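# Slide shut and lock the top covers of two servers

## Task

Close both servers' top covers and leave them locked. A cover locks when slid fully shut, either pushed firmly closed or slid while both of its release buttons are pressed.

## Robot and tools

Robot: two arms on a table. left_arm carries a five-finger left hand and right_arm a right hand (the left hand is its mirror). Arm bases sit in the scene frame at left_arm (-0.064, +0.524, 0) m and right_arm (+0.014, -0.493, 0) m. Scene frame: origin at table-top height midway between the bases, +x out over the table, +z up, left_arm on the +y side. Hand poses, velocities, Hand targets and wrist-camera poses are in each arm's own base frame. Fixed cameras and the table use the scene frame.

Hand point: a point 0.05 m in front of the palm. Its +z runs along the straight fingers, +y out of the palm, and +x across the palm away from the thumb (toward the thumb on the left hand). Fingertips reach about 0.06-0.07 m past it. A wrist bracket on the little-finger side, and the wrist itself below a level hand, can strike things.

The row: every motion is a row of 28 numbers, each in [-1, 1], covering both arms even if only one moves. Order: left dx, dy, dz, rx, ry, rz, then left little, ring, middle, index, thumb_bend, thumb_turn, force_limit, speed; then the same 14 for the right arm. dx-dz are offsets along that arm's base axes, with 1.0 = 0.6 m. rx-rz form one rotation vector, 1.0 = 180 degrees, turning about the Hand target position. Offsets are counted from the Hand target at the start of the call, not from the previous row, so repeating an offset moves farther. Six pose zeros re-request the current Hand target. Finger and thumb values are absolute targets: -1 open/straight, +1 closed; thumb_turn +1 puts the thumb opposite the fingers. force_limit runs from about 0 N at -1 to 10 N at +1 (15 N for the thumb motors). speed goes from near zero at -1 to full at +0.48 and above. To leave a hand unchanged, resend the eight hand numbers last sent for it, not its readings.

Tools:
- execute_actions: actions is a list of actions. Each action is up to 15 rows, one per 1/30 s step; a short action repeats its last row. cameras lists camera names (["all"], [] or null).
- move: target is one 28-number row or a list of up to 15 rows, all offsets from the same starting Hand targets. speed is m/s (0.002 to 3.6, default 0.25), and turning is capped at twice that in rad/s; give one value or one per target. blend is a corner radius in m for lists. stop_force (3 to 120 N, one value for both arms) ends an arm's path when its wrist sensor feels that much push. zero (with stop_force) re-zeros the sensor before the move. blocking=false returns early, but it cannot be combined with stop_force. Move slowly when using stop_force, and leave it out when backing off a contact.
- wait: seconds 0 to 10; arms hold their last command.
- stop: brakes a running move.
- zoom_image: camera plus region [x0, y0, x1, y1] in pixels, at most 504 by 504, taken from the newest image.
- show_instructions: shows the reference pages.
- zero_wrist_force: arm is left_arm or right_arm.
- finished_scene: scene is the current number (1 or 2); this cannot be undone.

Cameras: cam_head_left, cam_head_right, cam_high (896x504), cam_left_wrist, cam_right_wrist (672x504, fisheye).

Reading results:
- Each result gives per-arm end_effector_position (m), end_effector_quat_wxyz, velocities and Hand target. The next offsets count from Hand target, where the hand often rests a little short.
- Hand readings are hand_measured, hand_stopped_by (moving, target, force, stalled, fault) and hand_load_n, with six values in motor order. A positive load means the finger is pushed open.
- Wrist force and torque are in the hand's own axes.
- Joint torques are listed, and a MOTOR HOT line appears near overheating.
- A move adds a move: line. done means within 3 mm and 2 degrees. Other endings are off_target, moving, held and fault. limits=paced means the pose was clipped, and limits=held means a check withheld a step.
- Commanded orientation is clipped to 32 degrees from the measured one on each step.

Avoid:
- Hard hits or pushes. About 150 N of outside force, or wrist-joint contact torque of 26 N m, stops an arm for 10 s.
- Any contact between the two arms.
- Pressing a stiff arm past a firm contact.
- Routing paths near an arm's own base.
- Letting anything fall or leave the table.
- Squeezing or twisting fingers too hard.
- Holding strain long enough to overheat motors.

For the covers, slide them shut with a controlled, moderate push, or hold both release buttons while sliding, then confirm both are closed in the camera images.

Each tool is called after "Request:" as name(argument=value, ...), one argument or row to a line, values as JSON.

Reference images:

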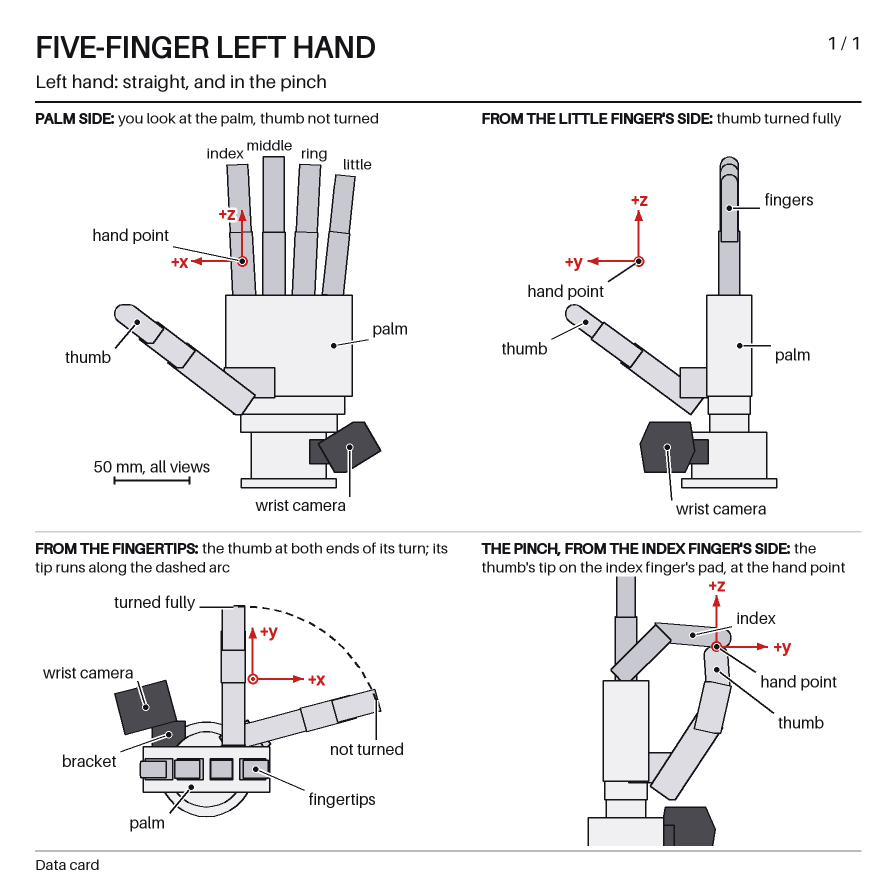

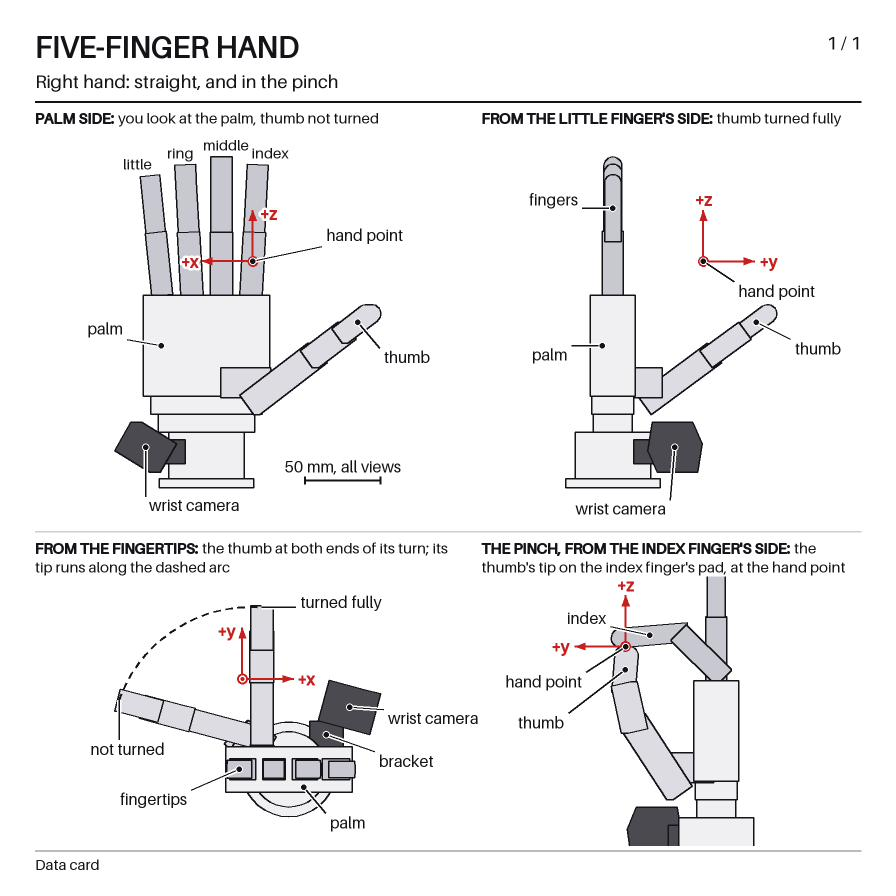

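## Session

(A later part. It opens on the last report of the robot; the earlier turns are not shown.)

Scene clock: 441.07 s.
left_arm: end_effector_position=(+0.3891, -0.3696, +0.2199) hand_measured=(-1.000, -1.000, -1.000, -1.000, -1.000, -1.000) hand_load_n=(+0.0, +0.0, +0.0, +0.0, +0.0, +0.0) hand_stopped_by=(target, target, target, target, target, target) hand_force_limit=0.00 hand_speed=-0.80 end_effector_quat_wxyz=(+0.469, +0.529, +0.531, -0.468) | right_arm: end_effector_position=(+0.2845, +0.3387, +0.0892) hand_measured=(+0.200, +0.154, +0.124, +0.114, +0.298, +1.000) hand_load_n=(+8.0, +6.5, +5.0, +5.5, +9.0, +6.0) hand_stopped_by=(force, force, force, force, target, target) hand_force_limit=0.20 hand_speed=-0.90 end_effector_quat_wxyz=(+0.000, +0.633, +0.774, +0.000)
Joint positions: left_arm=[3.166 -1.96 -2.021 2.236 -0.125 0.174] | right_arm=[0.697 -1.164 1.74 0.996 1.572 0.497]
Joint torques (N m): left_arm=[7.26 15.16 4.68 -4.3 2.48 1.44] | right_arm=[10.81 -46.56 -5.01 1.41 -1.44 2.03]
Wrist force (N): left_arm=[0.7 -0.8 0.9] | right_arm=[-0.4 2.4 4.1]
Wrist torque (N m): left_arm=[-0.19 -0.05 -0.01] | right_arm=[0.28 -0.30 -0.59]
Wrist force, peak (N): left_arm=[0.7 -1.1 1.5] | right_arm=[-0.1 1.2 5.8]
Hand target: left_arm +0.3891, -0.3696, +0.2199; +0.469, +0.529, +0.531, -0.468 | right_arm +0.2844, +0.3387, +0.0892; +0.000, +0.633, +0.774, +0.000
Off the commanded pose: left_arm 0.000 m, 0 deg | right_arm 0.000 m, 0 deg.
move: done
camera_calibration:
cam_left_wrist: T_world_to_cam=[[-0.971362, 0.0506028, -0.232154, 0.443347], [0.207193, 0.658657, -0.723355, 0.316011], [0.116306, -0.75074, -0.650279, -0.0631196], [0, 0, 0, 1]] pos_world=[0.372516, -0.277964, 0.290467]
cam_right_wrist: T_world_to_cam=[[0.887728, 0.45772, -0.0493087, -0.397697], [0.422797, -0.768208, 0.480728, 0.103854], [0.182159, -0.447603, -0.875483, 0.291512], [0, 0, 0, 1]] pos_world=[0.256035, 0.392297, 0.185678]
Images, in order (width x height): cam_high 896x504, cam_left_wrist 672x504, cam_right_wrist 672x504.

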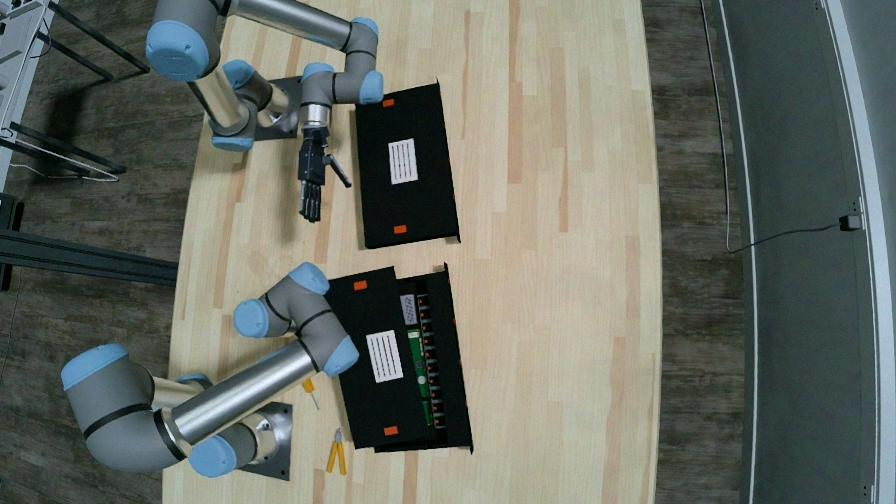

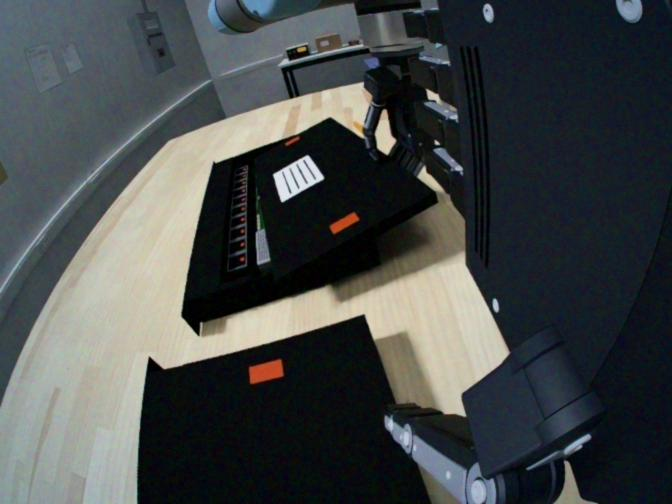

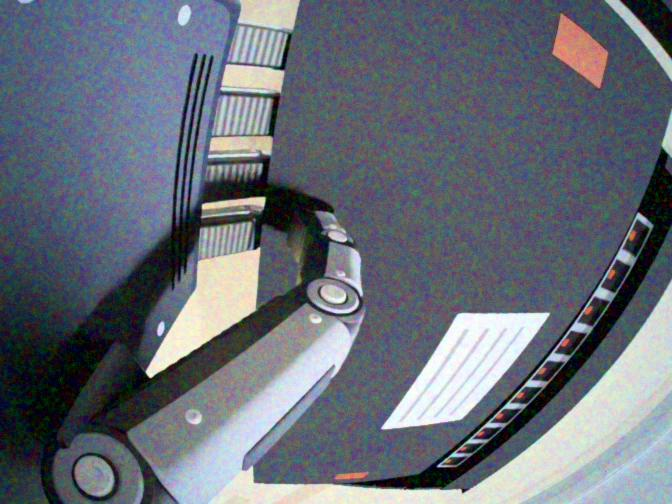

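Request:
execute_actions(
  actions=[],
  cameras=["cam_high", "cam_left_wrist", "cam_head_right"],
)

Scene clock: 449.77 s.
left_arm: end_effector_position=(+0.3891, -0.3696, +0.2199) hand_measured=(-1.000, -1.000, -1.000, -1.000, -1.000, -1.000) hand_load_n=(+0.0, +0.0, +0.0, +0.0, +0.0, +0.0) hand_stopped_by=(target, target, target, target, target, target) hand_force_limit=0.00 hand_speed=-0.80 end_effector_quat_wxyz=(+0.469, +0.529, +0.531, -0.468) | right_arm: end_effector_position=(+0.2844, +0.3387, +0.0892) hand_measured=(+0.200, +0.154, +0.124, +0.114, +0.298, +1.000) hand_load_n=(+8.0, +6.5, +5.0, +5.5, +9.0, +6.0) hand_stopped_by=(force, force, force, force, target, target) hand_force_limit=0.20 hand_speed=-0.90 end_effector_quat_wxyz=(+0.000, +0.633, +0.774, +0.000)
Joint positions: left_arm=[3.166 -1.96 -2.021 2.236 -0.125 0.174] | right_arm=[0.697 -1.164 1.74 0.995 1.572 0.497]
Joint velocities: within noise
Joint torques (N m): left_arm=[7.43 15.05 4.65 -4.27 2.55 1.39] | right_arm=[10.73 -45.64 -5.45 1.28 -1.28 1.98]
Motor temperatures (°C): left_arm=[27 29 23 34 29 34] | right_arm=[23 26 26 34 32 32]
Wrist force (N): left_arm=[0.7 -0.9 1.2] | right_arm=[-0.9 2.6 4.2]
Wrist torque (N m): left_arm=[-0.23 -0.03 -0.01] | right_arm=[0.31 -0.28 -0.58]
Wrist force, peak (N): left_arm=[0.7 -0.9 1.5] | right_arm=[-1.2 2.6 4.5]
Hand target: left_arm +0.3891, -0.3696, +0.2199; +0.469, +0.529, +0.531, -0.468 | right_arm +0.2844, +0.3387, +0.0892; +0.000, +0.633, +0.774, +0.000
Off the commanded pose: left_arm 0.000 m, 0 deg | right_arm 0.000 m, 0 deg.
camera_calibration:
cam_left_wrist: T_world_to_cam=[[-0.971362, 0.0506028, -0.232154, 0.443347], [0.207193, 0.658657, -0.723355, 0.316011], [0.116306, -0.75074, -0.650279, -0.0631196], [0, 0, 0, 1]] pos_world=[0.372516, -0.277964, 0.290467]
Images, in order (width x height): cam_head_right 896x504, cam_high 896x504, cam_left_wrist 672x504.

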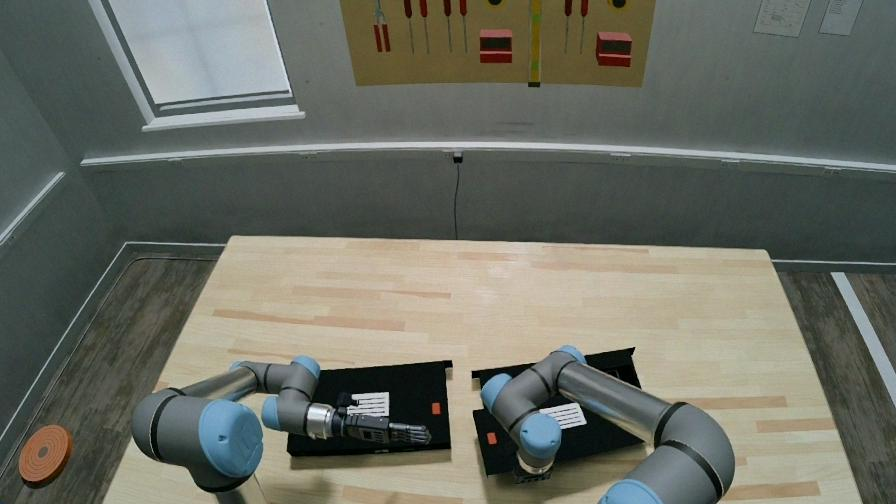

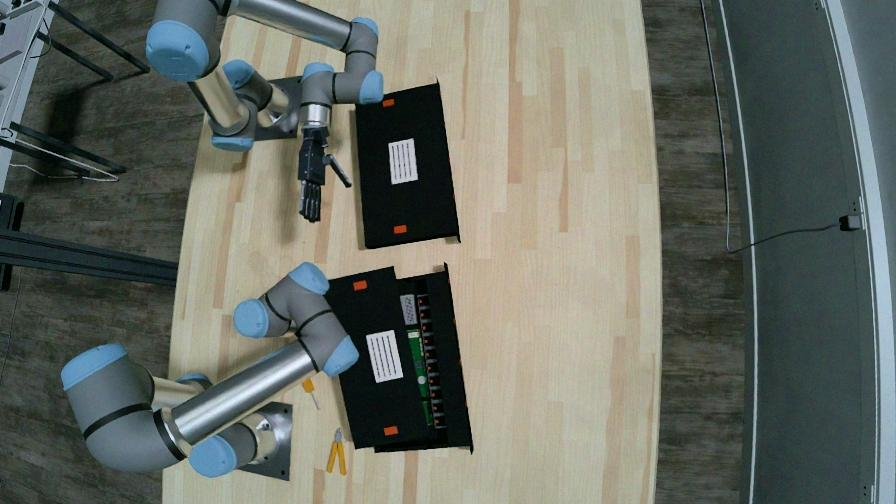

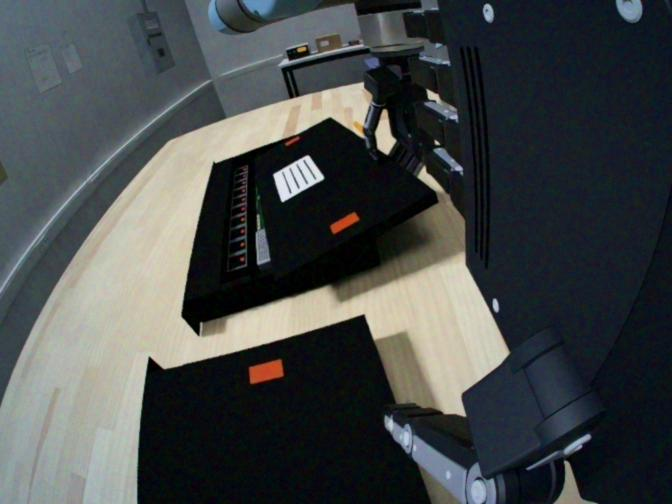

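Request:
move(
  target=[0,0,0,0,0,0,-1,-1,-1,-1,-1,-1,-1,-0.8,0,0,-0.06,0,0,0,0.35,0.35,0.36,0.36,0.3,1,0.2,-0.9],
  speed=0.06,
  stop_force=10,
  cameras=["cam_left_wrist", "cam_right_wrist"],
)

Scene clock: 461.10 s.
left_arm: end_effector_position=(+0.3891, -0.3696, +0.2199) hand_measured=(-1.000, -1.000, -1.000, -1.000, -1.000, -1.000) hand_load_n=(+0.0, +0.0, +0.0, -0.5, +0.0, +0.0) hand_stopped_by=(target, target, target, target, target, target) hand_force_limit=-1.00 hand_speed=-0.80 end_effector_quat_wxyz=(+0.469, +0.529, +0.531, -0.468) | right_arm: end_effector_position=(+0.2843, +0.3386, +0.0630) hand_measured=(+0.200, +0.154, +0.124, +0.116, +0.296, +1.000) hand_load_n=(+23.5, +0.5, +0.0, +0.0, +15.5, +0.0) hand_stopped_by=(force, force, force, force, target, target) hand_force_limit=0.20 hand_speed=-0.90 end_effector_quat_wxyz=(+0.000, +0.633, +0.774, +0.000)
Joint positions: left_arm=[3.166 -1.96 -2.021 2.236 -0.125 0.174] | right_arm=[0.697 -1.129 1.766 0.934 1.572 0.497]
Joint torques (N m): left_arm=[7.63 14.67 4.39 -4.24 2.56 1.39] | right_arm=[6.76 -45.7 -24.56 3.14 -1.3 1.76]
Wrist force (N): left_arm=[0.5 -0.9 1.5] | right_arm=[-0.6 2.6 -1.0]
Wrist torque (N m): left_arm=[-0.25 0.01 -0.02] | right_arm=[0.06 -1.22 -0.46]
Wrist force, peak (N): left_arm=[0.5 -1.0 1.6] | right_arm=[3.5 -2.3 -6.9]
Hand target: left_arm +0.3891, -0.3696, +0.2199; +0.469, +0.529, +0.531, -0.468 | right_arm +0.2843, +0.3386, +0.0630; +0.000, +0.633, +0.774, +0.000 (not the last commanded pose)
Off the commanded pose: left_arm 0.000 m, 0 deg | right_arm 0.010 m, 0 deg.
move: contact (right_arm)
camera_calibration:
cam_left_wrist: T_world_to_cam=[[-0.971362, 0.0506028, -0.232154, 0.443347], [0.207193, 0.658657, -0.723355, 0.316011], [0.116306, -0.75074, -0.650279, -0.0631196], [0, 0, 0, 1]] pos_world=[0.372516, -0.277964, 0.290467]
cam_right_wrist: T_world_to_cam=[[0.887752, 0.45766, -0.0494269, -0.398724], [0.422791, -0.768192, 0.480758, 0.1164], [0.182054, -0.447691, -0.875459, 0.268712], [0, 0, 0, 1]] pos_world=[0.255836, 0.392197, 0.159578]
Images, in order (width x height): cam_left_wrist 672x504, cam_right_wrist 672x504.

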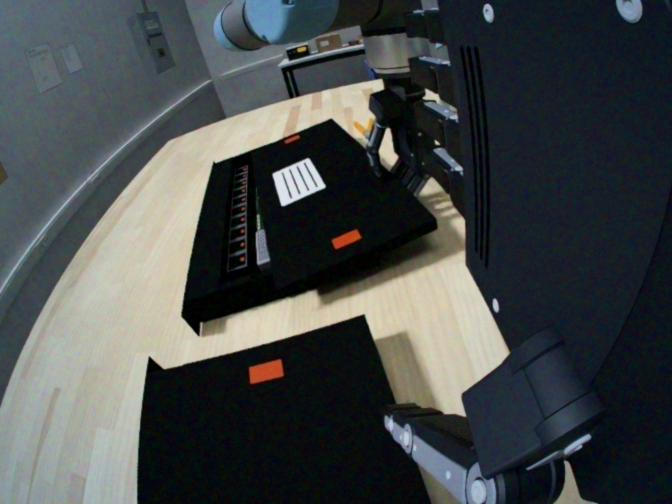

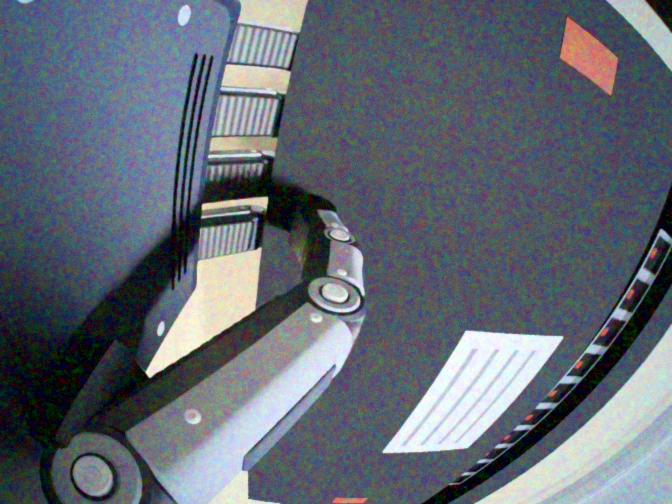

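Request:
move(
  target=[0,0,0,0,0,0,-1,-1,-1,-1,-1,-1,-1,-0.8,0,0,0,0,0,0,0.2,0.15,0.12,0.11,-1,1,0.2,-0.6],
)

Request:
move(
  target=[0,0,0,0,0,0,-1,-1,-1,-1,-1,-1,-1,-0.8,0,0,0,0,0,0,0.0,0.0,0.0,0.0,-1,-1,0.2,-0.6],
  cameras=["cam_left_wrist", "cam_high"],
)

Scene clock: 465.83 s.
left_arm: end_effector_position=(+0.3891, -0.3696, +0.2199) hand_measured=(-1.000, -1.000, -1.000, -1.000, -1.000, -1.000) hand_load_n=(+0.0, +0.0, +0.0, +0.0, +0.0, +0.0) hand_stopped_by=(target, target, target, target, target, target) hand_force_limit=-1.00 hand_speed=-0.80 end_effector_quat_wxyz=(+0.469, +0.529, +0.531, -0.468) | right_arm: end_effector_position=(+0.2843, +0.3386, +0.0630) hand_measured=(+0.202, +0.150, +0.120, +0.110, -1.000, +1.000) hand_load_n=(+1.5, +0.0, +0.0, +0.0, +0.0, +0.0) hand_stopped_by=(force, target, target, target, target, target) hand_force_limit=0.20 hand_speed=-0.60 end_effector_quat_wxyz=(+0.000, +0.633, +0.774, +0.000)
Joint positions: left_arm=[3.166 -1.96 -2.021 2.236 -0.125 0.174] | right_arm=[0.697 -1.129 1.766 0.934 1.572 0.497]
Joint torques (N m): left_arm=[7.6 15.01 4.66 -4.05 2.49 1.24] | right_arm=[4.45 -37.38 -23.75 3.34 -1.28 -1.61]
Wrist force (N): left_arm=[0.7 -0.9 1.5] | right_arm=[0.1 0.6 1.4]
Wrist torque (N m): left_arm=[-0.25 -0.02 -0.01] | right_arm=[-0.03 -0.08 0.00]
Wrist force, peak (N): left_arm=[1.0 -1.1 1.3] | right_arm=[1.8 -3.6 -1.9]
Hand target: left_arm +0.3891, -0.3696, +0.2199; +0.469, +0.529, +0.531, -0.468 | right_arm +0.2843, +0.3386, +0.0630; +0.000, +0.633, +0.774, +0.000
Off the commanded pose: left_arm 0.000 m, 0 deg | right_arm 0.000 m, 0 deg.
move: done

Scene clock: 468.70 s.
left_arm: end_effector_position=(+0.3891, -0.3696, +0.2199) hand_measured=(-1.000, -1.000, -1.000, -1.000, -1.000, -1.000) hand_load_n=(+0.0, +0.0, +0.0, +0.0, +0.0, +0.0) hand_stopped_by=(target, target, target, target, target, target) hand_force_limit=-1.00 hand_speed=-0.80 end_effector_quat_wxyz=(+0.469, +0.529, +0.531, -0.468) | right_arm: end_effector_position=(+0.2843, +0.3386, +0.0630) hand_measured=(+0.000, +0.000, +0.000, +0.000, -1.000, -1.000) hand_load_n=(+0.0, +0.0, +0.0, +0.0, +0.0, +0.0) hand_stopped_by=(target, target, target, target, target, target) hand_force_limit=0.20 hand_speed=-0.60 end_effector_quat_wxyz=(+0.000, +0.633, +0.774, +0.000)
Joint positions: left_arm=[3.166 -1.96 -2.021 2.236 -0.125 0.174] | right_arm=[0.697 -1.129 1.766 0.934 1.572 0.497]
Joint torques (N m): left_arm=[6.99 14.51 4.05 -4.04 2.36 1.04] | right_arm=[4.52 -27.7 -22.09 1.29 -1.41 -1.65]
Wrist force (N): left_arm=[0.5 -0.9 1.3] | right_arm=[-0.1 0.3 0.3]
Wrist torque (N m): left_arm=[-0.23 0.00 -0.03] | right_arm=[-0.03 0.02 -0.02]
Wrist force, peak (N): left_arm=[0.6 -1.0 1.5] | right_arm=[0.3 0.7 1.6]
Hand target: left_arm +0.3891, -0.3696, +0.2199; +0.469, +0.529, +0.531, -0.468 | right_arm +0.2843, +0.3386, +0.0630; +0.000, +0.633, +0.774, +0.000
Off the commanded pose: left_arm 0.000 m, 0 deg | right_arm 0.000 m, 0 deg.
move: done
camera_calibration:
cam_left_wrist: T_world_to_cam=[[-0.971362, 0.0506028, -0.232154, 0.443347], [0.207193, 0.658657, -0.723355, 0.316011], [0.116306, -0.75074, -0.650279, -0.0631196], [0, 0, 0, 1]] pos_world=[0.372516, -0.277964, 0.290467]
Images, in order (width x height): cam_high 896x504, cam_left_wrist 672x504.

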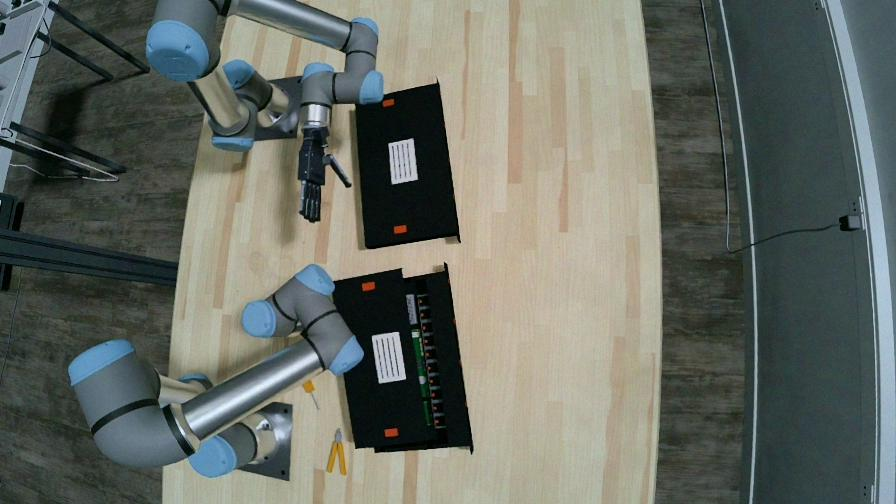

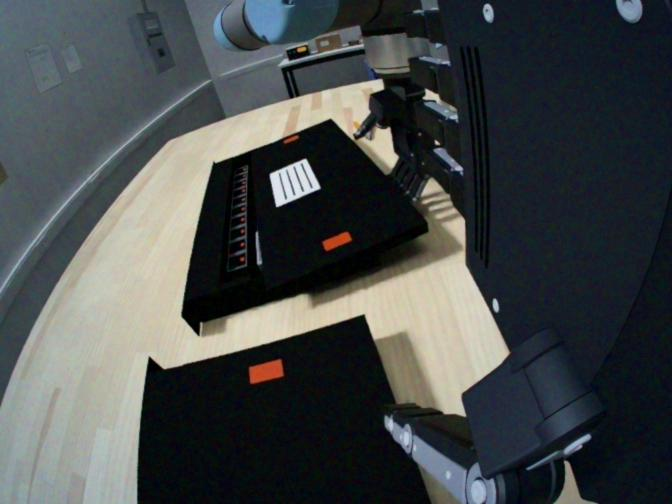

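Request:
move(
  target=[0,0,0,0,0,0,-1,-1,-1,-1,-1,-1,-1,-0.8,0,0,-0.0283,0,0,0,0,0,0,0,-1,-1,0.2,-0.6],
  speed=0.06,
  stop_force=12,
  cameras=["cam_left_wrist"],
)

Scene clock: 471.97 s.
left_arm: end_effector_position=(+0.3891, -0.3696, +0.2199) hand_measured=(-1.000, -1.000, -1.000, -1.000, -1.000, -1.000) hand_load_n=(+0.0, +0.0, +0.0, +0.0, +0.0, +0.0) hand_stopped_by=(target, target, target, target, target, target) hand_force_limit=-1.00 hand_speed=-0.80 end_effector_quat_wxyz=(+0.469, +0.529, +0.531, -0.468) | right_arm: end_effector_position=(+0.2843, +0.3386, +0.0460) hand_measured=(+0.000, +0.000, +0.000, +0.000, -1.000, -1.000) hand_load_n=(+0.0, +0.0, +0.0, +0.0, +0.0, +0.0) hand_stopped_by=(target, target, target, target, target, target) hand_force_limit=0.20 hand_speed=-0.60 end_effector_quat_wxyz=(+0.000, +0.633, +0.774, +0.000)
Joint positions: left_arm=[3.166 -1.96 -2.021 2.236 -0.125 0.174] | right_arm=[0.697 -1.104 1.781 0.894 1.572 0.497]
Joint torques (N m): left_arm=[7.42 14.91 4.59 -4.03 2.46 1.15] | right_arm=[2.9 -20.19 -3.73 1.2 -1.35 -1.45]
Wrist force (N): left_arm=[0.5 -0.7 1.2] | right_arm=[-0.2 0.3 0.3]
Wrist torque (N m): left_arm=[-0.20 -0.01 -0.03] | right_arm=[-0.03 0.04 -0.03]
Wrist force, peak (N): left_arm=[0.7 -1.3 1.4] | right_arm=[-0.1 0.6 0.5]
Hand target: left_arm +0.3891, -0.3696, +0.2199; +0.469, +0.529, +0.531, -0.468 | right_arm +0.2843, +0.3386, +0.0460; +0.000, +0.633, +0.774, +0.000
Off the commanded pose: left_arm 0.000 m, 0 deg | right_arm 0.000 m, 0 deg.
move: done
camera_calibration:
cam_left_wrist: T_world_to_cam=[[-0.971362, 0.0506028, -0.232154, 0.443347], [0.207193, 0.658657, -0.723355, 0.316011], [0.116306, -0.75074, -0.650279, -0.0631196], [0, 0, 0, 1]] pos_world=[0.372516, -0.277964, 0.290467]
Images, in order (width x height): cam_left_wrist 672x504.

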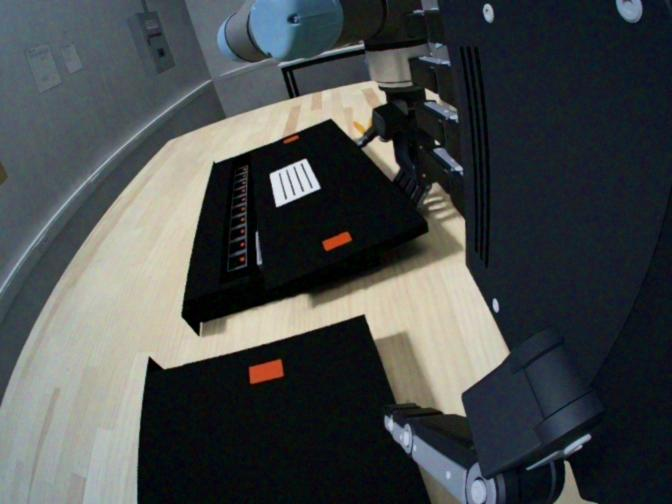

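Request:
move(
  target=[
    [0,0,0,0,0,0,-1,-1,-1,-1,-1,-1,-1,-0.8,-0.114,-0.0243,0,0,0,0,0,0,0,0,-1,-1,0.2,-0.6],
    [0,0,0,0,0,0,-1,-1,-1,-1,-1,-1,-1,-0.8,-0.114,-0.0243,0.15,0,0,0,0,0,0,0,-1,-1,0.2,-0.6],
  ],
  speed=0.15,
  cameras=["cam_left_wrist", "cam_high", "cam_right_wrist"],
)

Scene clock: 477.30 s.
left_arm: end_effector_position=(+0.3891, -0.3696, +0.2199) hand_measured=(-1.000, -1.000, -1.000, -1.000, -1.000, -1.000) hand_load_n=(+0.0, +0.0, +0.0, +0.0, +0.0, +0.0) hand_stopped_by=(target, target, target, target, target, target) hand_force_limit=-1.00 hand_speed=-0.80 end_effector_quat_wxyz=(+0.469, +0.529, +0.531, -0.468) | right_arm: end_effector_position=(+0.2159, +0.3240, +0.1360) hand_measured=(+0.000, +0.000, +0.000, +0.000, -1.000, -1.000) hand_load_n=(+0.0, +0.0, +0.0, +0.0, +0.0, +0.0) hand_stopped_by=(target, target, target, target, target, target) hand_force_limit=0.20 hand_speed=-0.60 end_effector_quat_wxyz=(+0.000, +0.633, +0.774, +0.000)
Joint positions: left_arm=[3.166 -1.96 -2.021 2.236 -0.125 0.174] | right_arm=[0.792 -1.32 1.821 1.071 1.572 0.592]
Joint torques (N m): left_arm=[7.49 15.05 5.25 -3.96 2.43 1.11] | right_arm=[7.96 -39.64 -25.11 3.08 -1.27 1.46]
Wrist force (N): left_arm=[0.8 -0.8 1.0] | right_arm=[0.1 0.3 0.1]
Wrist torque (N m): left_arm=[-0.21 -0.05 -0.01] | right_arm=[-0.02 0.00 -0.02]
Wrist force, peak (N): left_arm=[0.9 -1.1 1.4] | right_arm=[0.0 1.3 0.6]
Hand target: left_arm +0.3891, -0.3696, +0.2199; +0.469, +0.529, +0.531, -0.468 | right_arm +0.2159, +0.3241, +0.1360; +0.000, +0.633, +0.774, +0.000
Off the commanded pose: left_arm 0.000 m, 0 deg | right_arm 0.000 m, 0 deg.
move: done
camera_calibration:
cam_left_wrist: T_world_to_cam=[[-0.971362, 0.0506028, -0.232154, 0.443347], [0.207193, 0.658657, -0.723355, 0.316011], [0.116306, -0.75074, -0.650279, -0.0631196], [0, 0, 0, 1]] pos_world=[0.372516, -0.277964, 0.290467]
cam_right_wrist: T_world_to_cam=[[0.887754, 0.457657, -0.0494248, -0.327717], [0.422787, -0.768194, 0.480758, 0.0990572], [0.182054, -0.447691, -0.875459, 0.338449], [0, 0, 0, 1]] pos_world=[0.187436, 0.377597, 0.232478]
Images, in order (width x height): cam_high 896x504, cam_left_wrist 672x504, cam_right_wrist 672x504.

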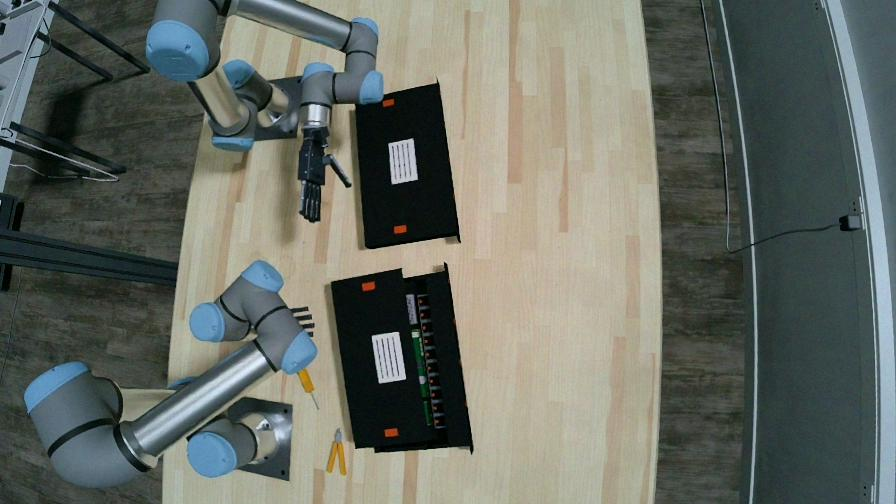

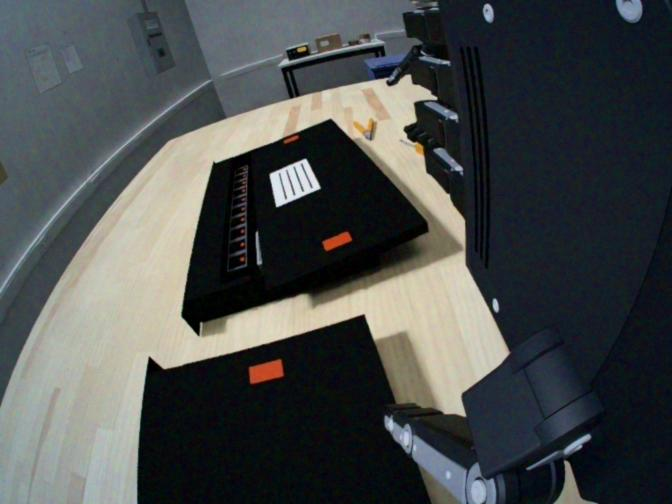

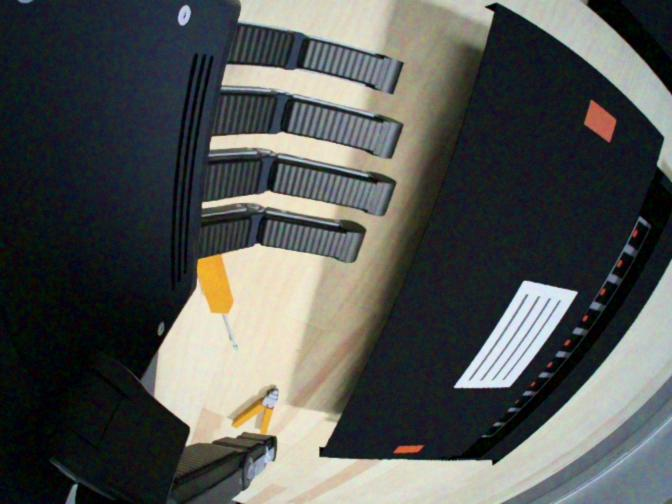

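Request:
zoom_image(
  camera="cam_high",
  region=[300, 250, 500, 470],
)

Request:
zoom_image(
  camera="cam_left_wrist",
  region=[170, 110, 450, 350],
)

Scaled by 2.291 from the camera's 896x504 image, which has a finer 1280x720 frame.

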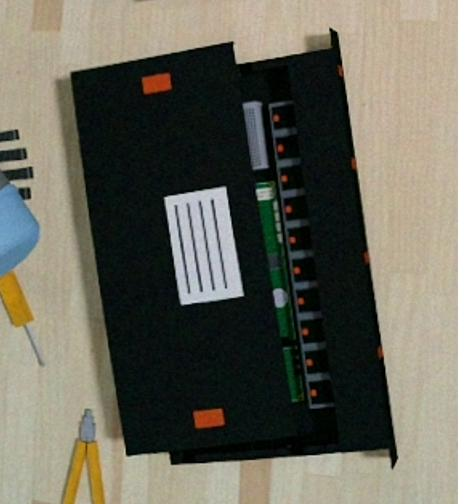

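Scaled by 1.800 from the camera's 672x504 image, which has a finer 960x720 frame.

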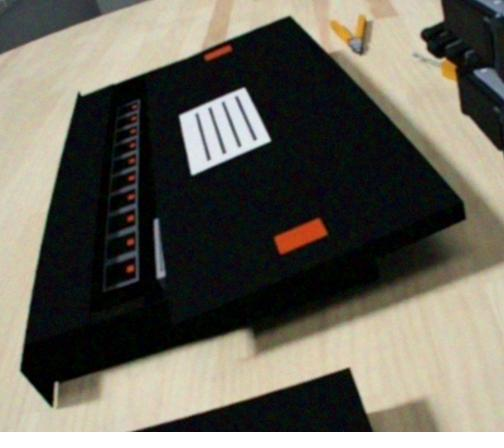

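Request:
move(
  target=[
    [0,0,0,0,0,0,-1,-1,-1,-1,-1,-1,-1,-0.8,0.1495,-0.3868,0,0,0,0.003,0,0,0,0,-1,-1,0.2,-0.6],
    [0,0,0,0,0,0,-1,-1,-1,-1,-1,-1,-1,-0.8,0.1495,-0.3868,-0.06,0,0,0.003,0,0,0,0,-1,-1,0.2,-0.6],
  ],
  speed=[0.2,0.12],
  cameras=["cam_left_wrist", "cam_high", "cam_right_wrist", "cam_head_right"],
)

Scene clock: 492.40 s.
left_arm: end_effector_position=(+0.3891, -0.3696, +0.2199) hand_measured=(-1.000, -1.000, -1.000, -1.000, -1.000, -1.000) hand_load_n=(+0.5, +0.0, +0.0, +0.0, +0.0, +0.0) hand_stopped_by=(target, target, target, target, target, target) hand_force_limit=-1.00 hand_speed=-0.80 end_effector_quat_wxyz=(+0.469, +0.529, +0.531, -0.468) | right_arm: end_effector_position=(+0.3056, +0.0919, +0.1001) hand_measured=(+0.000, +0.000, +0.000, +0.000, -1.000, -1.000) hand_load_n=(+0.0, +0.0, +0.0, +0.0, +0.0, +0.0) hand_stopped_by=(target, target, target, target, target, target) hand_force_limit=0.20 hand_speed=-0.60 end_effector_quat_wxyz=(+0.000, +0.629, +0.777, +0.000)
Joint positions: left_arm=[3.166 -1.96 -2.021 2.236 -0.125 0.174] | right_arm=[-0.1 -1.535 2.183 0.922 1.572 -0.309]
Joint torques (N m): left_arm=[7.07 15.16 4.89 -3.89 2.3 1.15] | right_arm=[7.85 -2.14 -2.57 1.12 -1.87 1.51]
Wrist force (N): left_arm=[0.5 -0.8 1.1] | right_arm=[0.1 0.3 0.6]
Wrist torque (N m): left_arm=[-0.20 -0.01 -0.03] | right_arm=[-0.06 -0.01 0.04]
Wrist force, peak (N): left_arm=[1.1 -1.1 1.3] | right_arm=[-1.1 0.3 0.6]
Hand target: left_arm +0.3891, -0.3696, +0.2199; +0.469, +0.529, +0.531, -0.468 | right_arm +0.3056, +0.0920, +0.1000; +0.000, +0.629, +0.777, +0.000
Off the commanded pose: left_arm 0.000 m, 0 deg | right_arm 0.000 m, 0 deg.
move: done
camera_calibration:
cam_left_wrist: T_world_to_cam=[[-0.971362, 0.0506028, -0.232154, 0.443347], [0.207193, 0.658657, -0.723355, 0.316011], [0.116306, -0.75074, -0.650279, -0.0631196], [0, 0, 0, 1]] pos_world=[0.372516, -0.277964, 0.290467]
cam_right_wrist: T_world_to_cam=[[0.883435, 0.465936, -0.0494607, -0.302382], [0.429964, -0.764194, 0.480768, -0.102583], [0.18621, -0.445994, -0.875451, 0.185408], [0, 0, 0, 1]] pos_world=[0.276717, 0.145188, 0.196678]
Images, in order (width x height): cam_head_right 896x504, cam_high 896x504, cam_left_wrist 672x504, cam_right_wrist 672x504.

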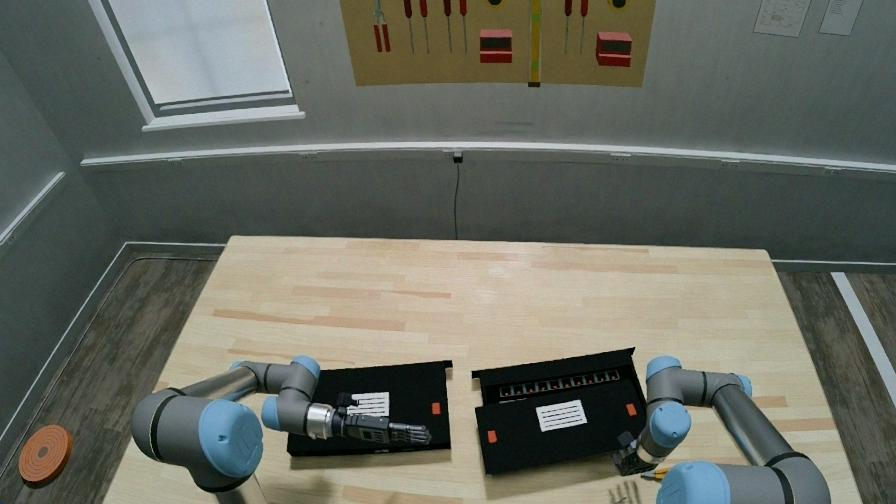

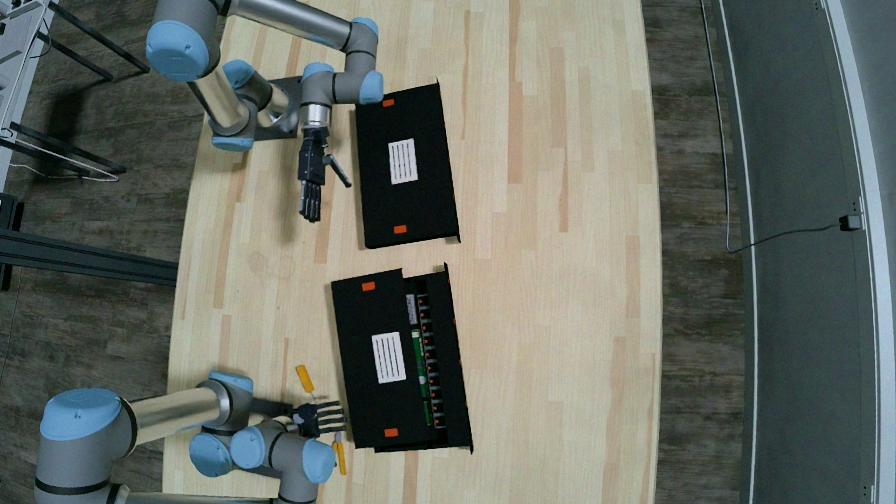

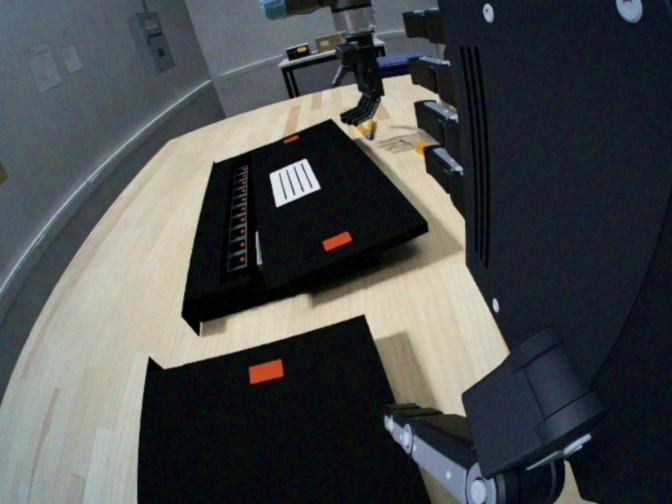

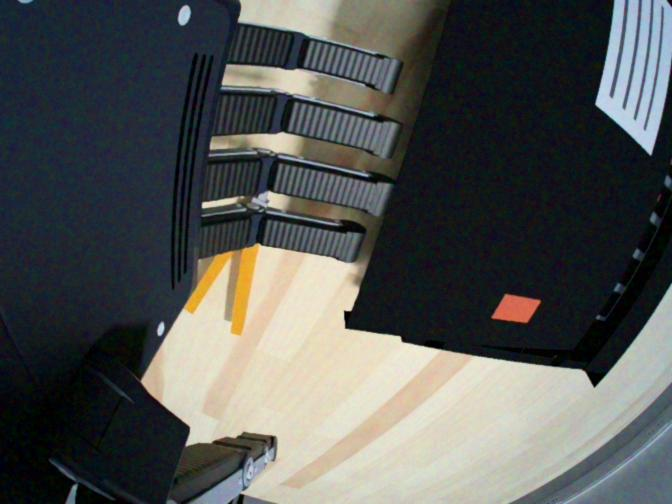

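Request:
move(
  target=[
    [0,0,0,0,0,0,-1,-1,-1,-1,-1,-1,-1,-0.8,-0.0104,0.0489,0,0,0,0,0,0,0,0,-1,-1,0.2,-0.6],
    [0,0,0,0,0,0,-1,-1,-1,-1,-1,-1,-1,-0.8,-0.0104,0.0489,-0.09,0,0,0,0,0,0,0,-1,-1,0.2,-0.6],
    [0,0,0,0,0,0,-1,-1,-1,-1,-1,-1,-1,-0.8,0.0644,0.0648,-0.09,0,0,0,0,0,0,0,-1,-1,0.2,-0.6],
  ],
  speed=[0.15,0.08,0.05],
  stop_force=6,
  cameras=["cam_left_wrist", "cam_high", "cam_right_wrist"],
)

Scene clock: 498.37 s.
left_arm: end_effector_position=(+0.3891, -0.3696, +0.2199) hand_measured=(-1.000, -1.000, -1.000, -1.000, -1.000, -1.000) hand_load_n=(-0.5, +0.0, +0.0, +0.0, +0.0, +0.0) hand_stopped_by=(target, target, target, target, target, target) hand_force_limit=-1.00 hand_speed=-0.80 end_effector_quat_wxyz=(+0.469, +0.529, +0.531, -0.468) | right_arm: end_effector_position=(+0.3442, +0.1309, +0.0460) hand_measured=(+0.000, +0.000, +0.000, +0.000, -1.000, -1.000) hand_load_n=(+0.5, +0.0, +0.0, +0.0, +0.0, +0.0) hand_stopped_by=(target, target, target, target, target, target) hand_force_limit=0.20 hand_speed=-0.60 end_effector_quat_wxyz=(+0.000, +0.629, +0.777, +0.000)
Joint positions: left_arm=[3.166 -1.96 -2.021 2.236 -0.125 0.174] | right_arm=[0.055 -1.312 2.096 0.786 1.572 -0.154]
Joint torques (N m): left_arm=[7.43 14.77 4.48 -3.81 2.35 1] | right_arm=[11.07 -9.34 -24.09 3.45 2.08 1.28]
Wrist force (N): left_arm=[0.7 -0.9 1.2] | right_arm=[0.2 0.2 0.5]
Wrist torque (N m): left_arm=[-0.23 -0.04 -0.01] | right_arm=[-0.06 -0.02 -0.02]
Wrist force, peak (N): left_arm=[0.7 -1.2 1.4] | right_arm=[-0.7 0.0 0.7]
Hand target: left_arm +0.3891, -0.3696, +0.2199; +0.469, +0.529, +0.531, -0.468 | right_arm +0.3442, +0.1309, +0.0460; +0.000, +0.629, +0.777, +0.000
Off the commanded pose: left_arm 0.000 m, 0 deg | right_arm 0.000 m, 0 deg.
move: done
camera_calibration:
cam_left_wrist: T_world_to_cam=[[-0.971362, 0.0506028, -0.232154, 0.443347], [0.207193, 0.658657, -0.723355, 0.316011], [0.116306, -0.75074, -0.650279, -0.0631196], [0, 0, 0, 1]] pos_world=[0.372516, -0.277964, 0.290467]
cam_right_wrist: T_world_to_cam=[[0.883381, 0.466043, -0.0494252, -0.357291], [0.430033, -0.764134, 0.480802, -0.0634804], [0.186307, -0.445986, -0.875435, 0.148173], [0, 0, 0, 1]] pos_world=[0.315317, 0.184088, 0.142578]
Images, in order (width x height): cam_high 896x504, cam_left_wrist 672x504, cam_right_wrist 672x504.

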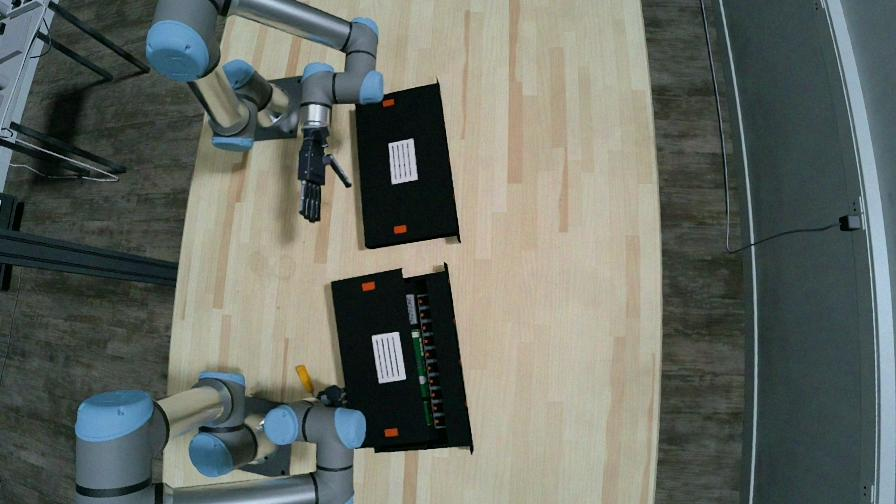

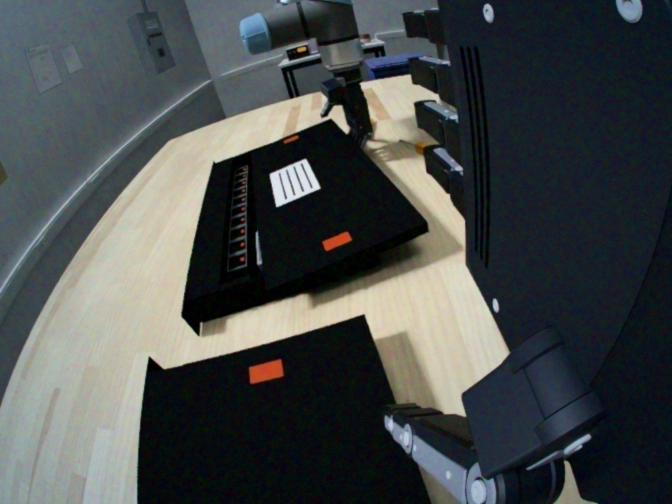

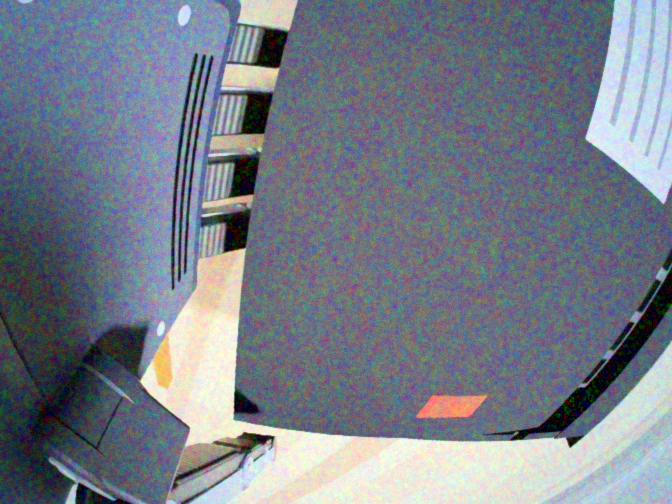

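Request:
move(
  target=[
    [0,0,0,0,0,0,-1,-1,-1,-1,-1,-1,-1,-0.8,0,0,0.0167,0,0,0,0,0,0,0,-1,1,0.2,-0.6],
  ],
  speed=0.05,
)

Request:
move(
  target=[
    [0,0,0,0,0,0,-1,-1,-1,-1,-1,-1,-1,-0.8,0,0,0,0,0,0,0,0,0,0,0.3,1,0.2,-0.9],
  ],
  cameras=["cam_left_wrist", "cam_right_wrist"],
)

Scene clock: 504.40 s.
left_arm: end_effector_position=(+0.3891, -0.3696, +0.2199) hand_measured=(-1.000, -1.000, -1.000, -1.000, -1.000, -1.000) hand_load_n=(+0.0, +0.0, +0.0, +0.0, +0.0, +0.0) hand_stopped_by=(target, target, target, target, target, target) hand_force_limit=-1.00 hand_speed=-0.80 end_effector_quat_wxyz=(+0.469, +0.529, +0.531, -0.468) | right_arm: end_effector_position=(+0.3442, +0.1309, +0.0561) hand_measured=(+0.000, +0.000, +0.000, +0.000, -1.000, +1.000) hand_load_n=(+0.0, +0.0, +0.0, +0.0, +0.0, +0.0) hand_stopped_by=(target, target, target, target, target, target) hand_force_limit=0.20 hand_speed=-0.60 end_effector_quat_wxyz=(+0.000, +0.629, +0.777, +0.000)
Joint positions: left_arm=[3.166 -1.96 -2.021 2.236 -0.125 0.174] | right_arm=[0.055 -1.331 2.087 0.815 1.572 -0.154]
Joint torques (N m): left_arm=[7.67 15.2 4.13 -3.81 2.2 0.93] | right_arm=[3.39 -35.26 -21.81 3.55 1.55 0.52]
Wrist force (N): left_arm=[0.5 -0.9 1.1] | right_arm=[-0.1 0.3 0.6]
Wrist torque (N m): left_arm=[-0.22 -0.02 -0.02] | right_arm=[-0.04 0.00 -0.04]
Wrist force, peak (N): left_arm=[0.8 -1.0 1.5] | right_arm=[-0.1 0.2 0.7]
Hand target: left_arm +0.3891, -0.3696, +0.2199; +0.469, +0.529, +0.531, -0.468 | right_arm +0.3442, +0.1309, +0.0561; +0.000, +0.629, +0.777, +0.000
Off the commanded pose: left_arm 0.000 m, 0 deg | right_arm 0.000 m, 0 deg.
move: done

Scene clock: 509.40 s.
left_arm: end_effector_position=(+0.3891, -0.3696, +0.2199) hand_measured=(-1.000, -1.000, -1.000, -1.000, -1.000, -1.000) hand_load_n=(+0.0, +0.0, +0.0, +0.0, +0.0, +0.0) hand_stopped_by=(target, target, target, target, target, target) hand_force_limit=-1.00 hand_speed=-0.80 end_effector_quat_wxyz=(+0.469, +0.529, +0.531, -0.468) | right_arm: end_effector_position=(+0.3442, +0.1309, +0.0561) hand_measured=(+0.000, +0.000, +0.000, +0.000, -0.294, +1.000) hand_load_n=(+0.0, +0.0, +0.0, +0.0, +0.0, +0.0) hand_stopped_by=(target, target, target, target, moving, target) hand_force_limit=0.20 hand_speed=-0.90 end_effector_quat_wxyz=(+0.000, +0.629, +0.777, +0.000)
Joint positions: left_arm=[3.166 -1.96 -2.021 2.236 -0.125 0.174] | right_arm=[0.055 -1.331 2.087 0.815 1.572 -0.154]
Joint torques (N m): left_arm=[7.13 14.88 5.3 -3.75 2.28 0.78] | right_arm=[-5.03 -36.08 -21.38 3.32 0.23 -1.57]
Wrist force (N): left_arm=[0.5 -1.0 1.1] | right_arm=[-0.2 0.2 0.4]
Wrist torque (N m): left_arm=[-0.24 0.00 -0.02] | right_arm=[-0.05 0.02 -0.04]
Wrist force, peak (N): left_arm=[0.9 -1.2 1.2] | right_arm=[0.0 0.3 0.8]
Hand target: left_arm +0.3891, -0.3696, +0.2199; +0.469, +0.529, +0.531, -0.468 | right_arm +0.3442, +0.1309, +0.0561; +0.000, +0.629, +0.777, +0.000
Off the commanded pose: left_arm 0.000 m, 0 deg | right_arm 0.000 m, 0 deg.
move: moving (right_arm; no rest 5 s after the path's end)
camera_calibration:
cam_left_wrist: T_world_to_cam=[[-0.971362, 0.0506028, -0.232154, 0.443347], [0.207193, 0.658657, -0.723355, 0.316011], [0.116306, -0.75074, -0.650279, -0.0631196], [0, 0, 0, 1]] pos_world=[0.372516, -0.277964, 0.290467]
cam_right_wrist: T_world_to_cam=[[0.883381, 0.466043, -0.0494252, -0.356797], [0.430033, -0.764134, 0.480802, -0.0682884], [0.186307, -0.445986, -0.875435, 0.156927], [0, 0, 0, 1]] pos_world=[0.315317, 0.184088, 0.152578]
Images, in order (width x height): cam_left_wrist 672x504, cam_right_wrist 672x504.

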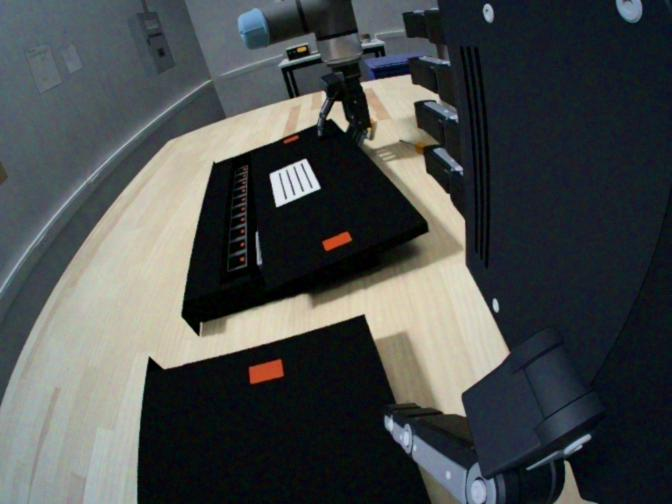

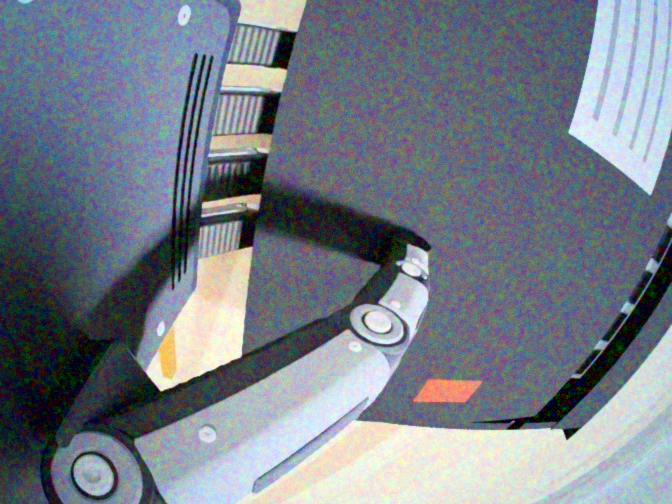

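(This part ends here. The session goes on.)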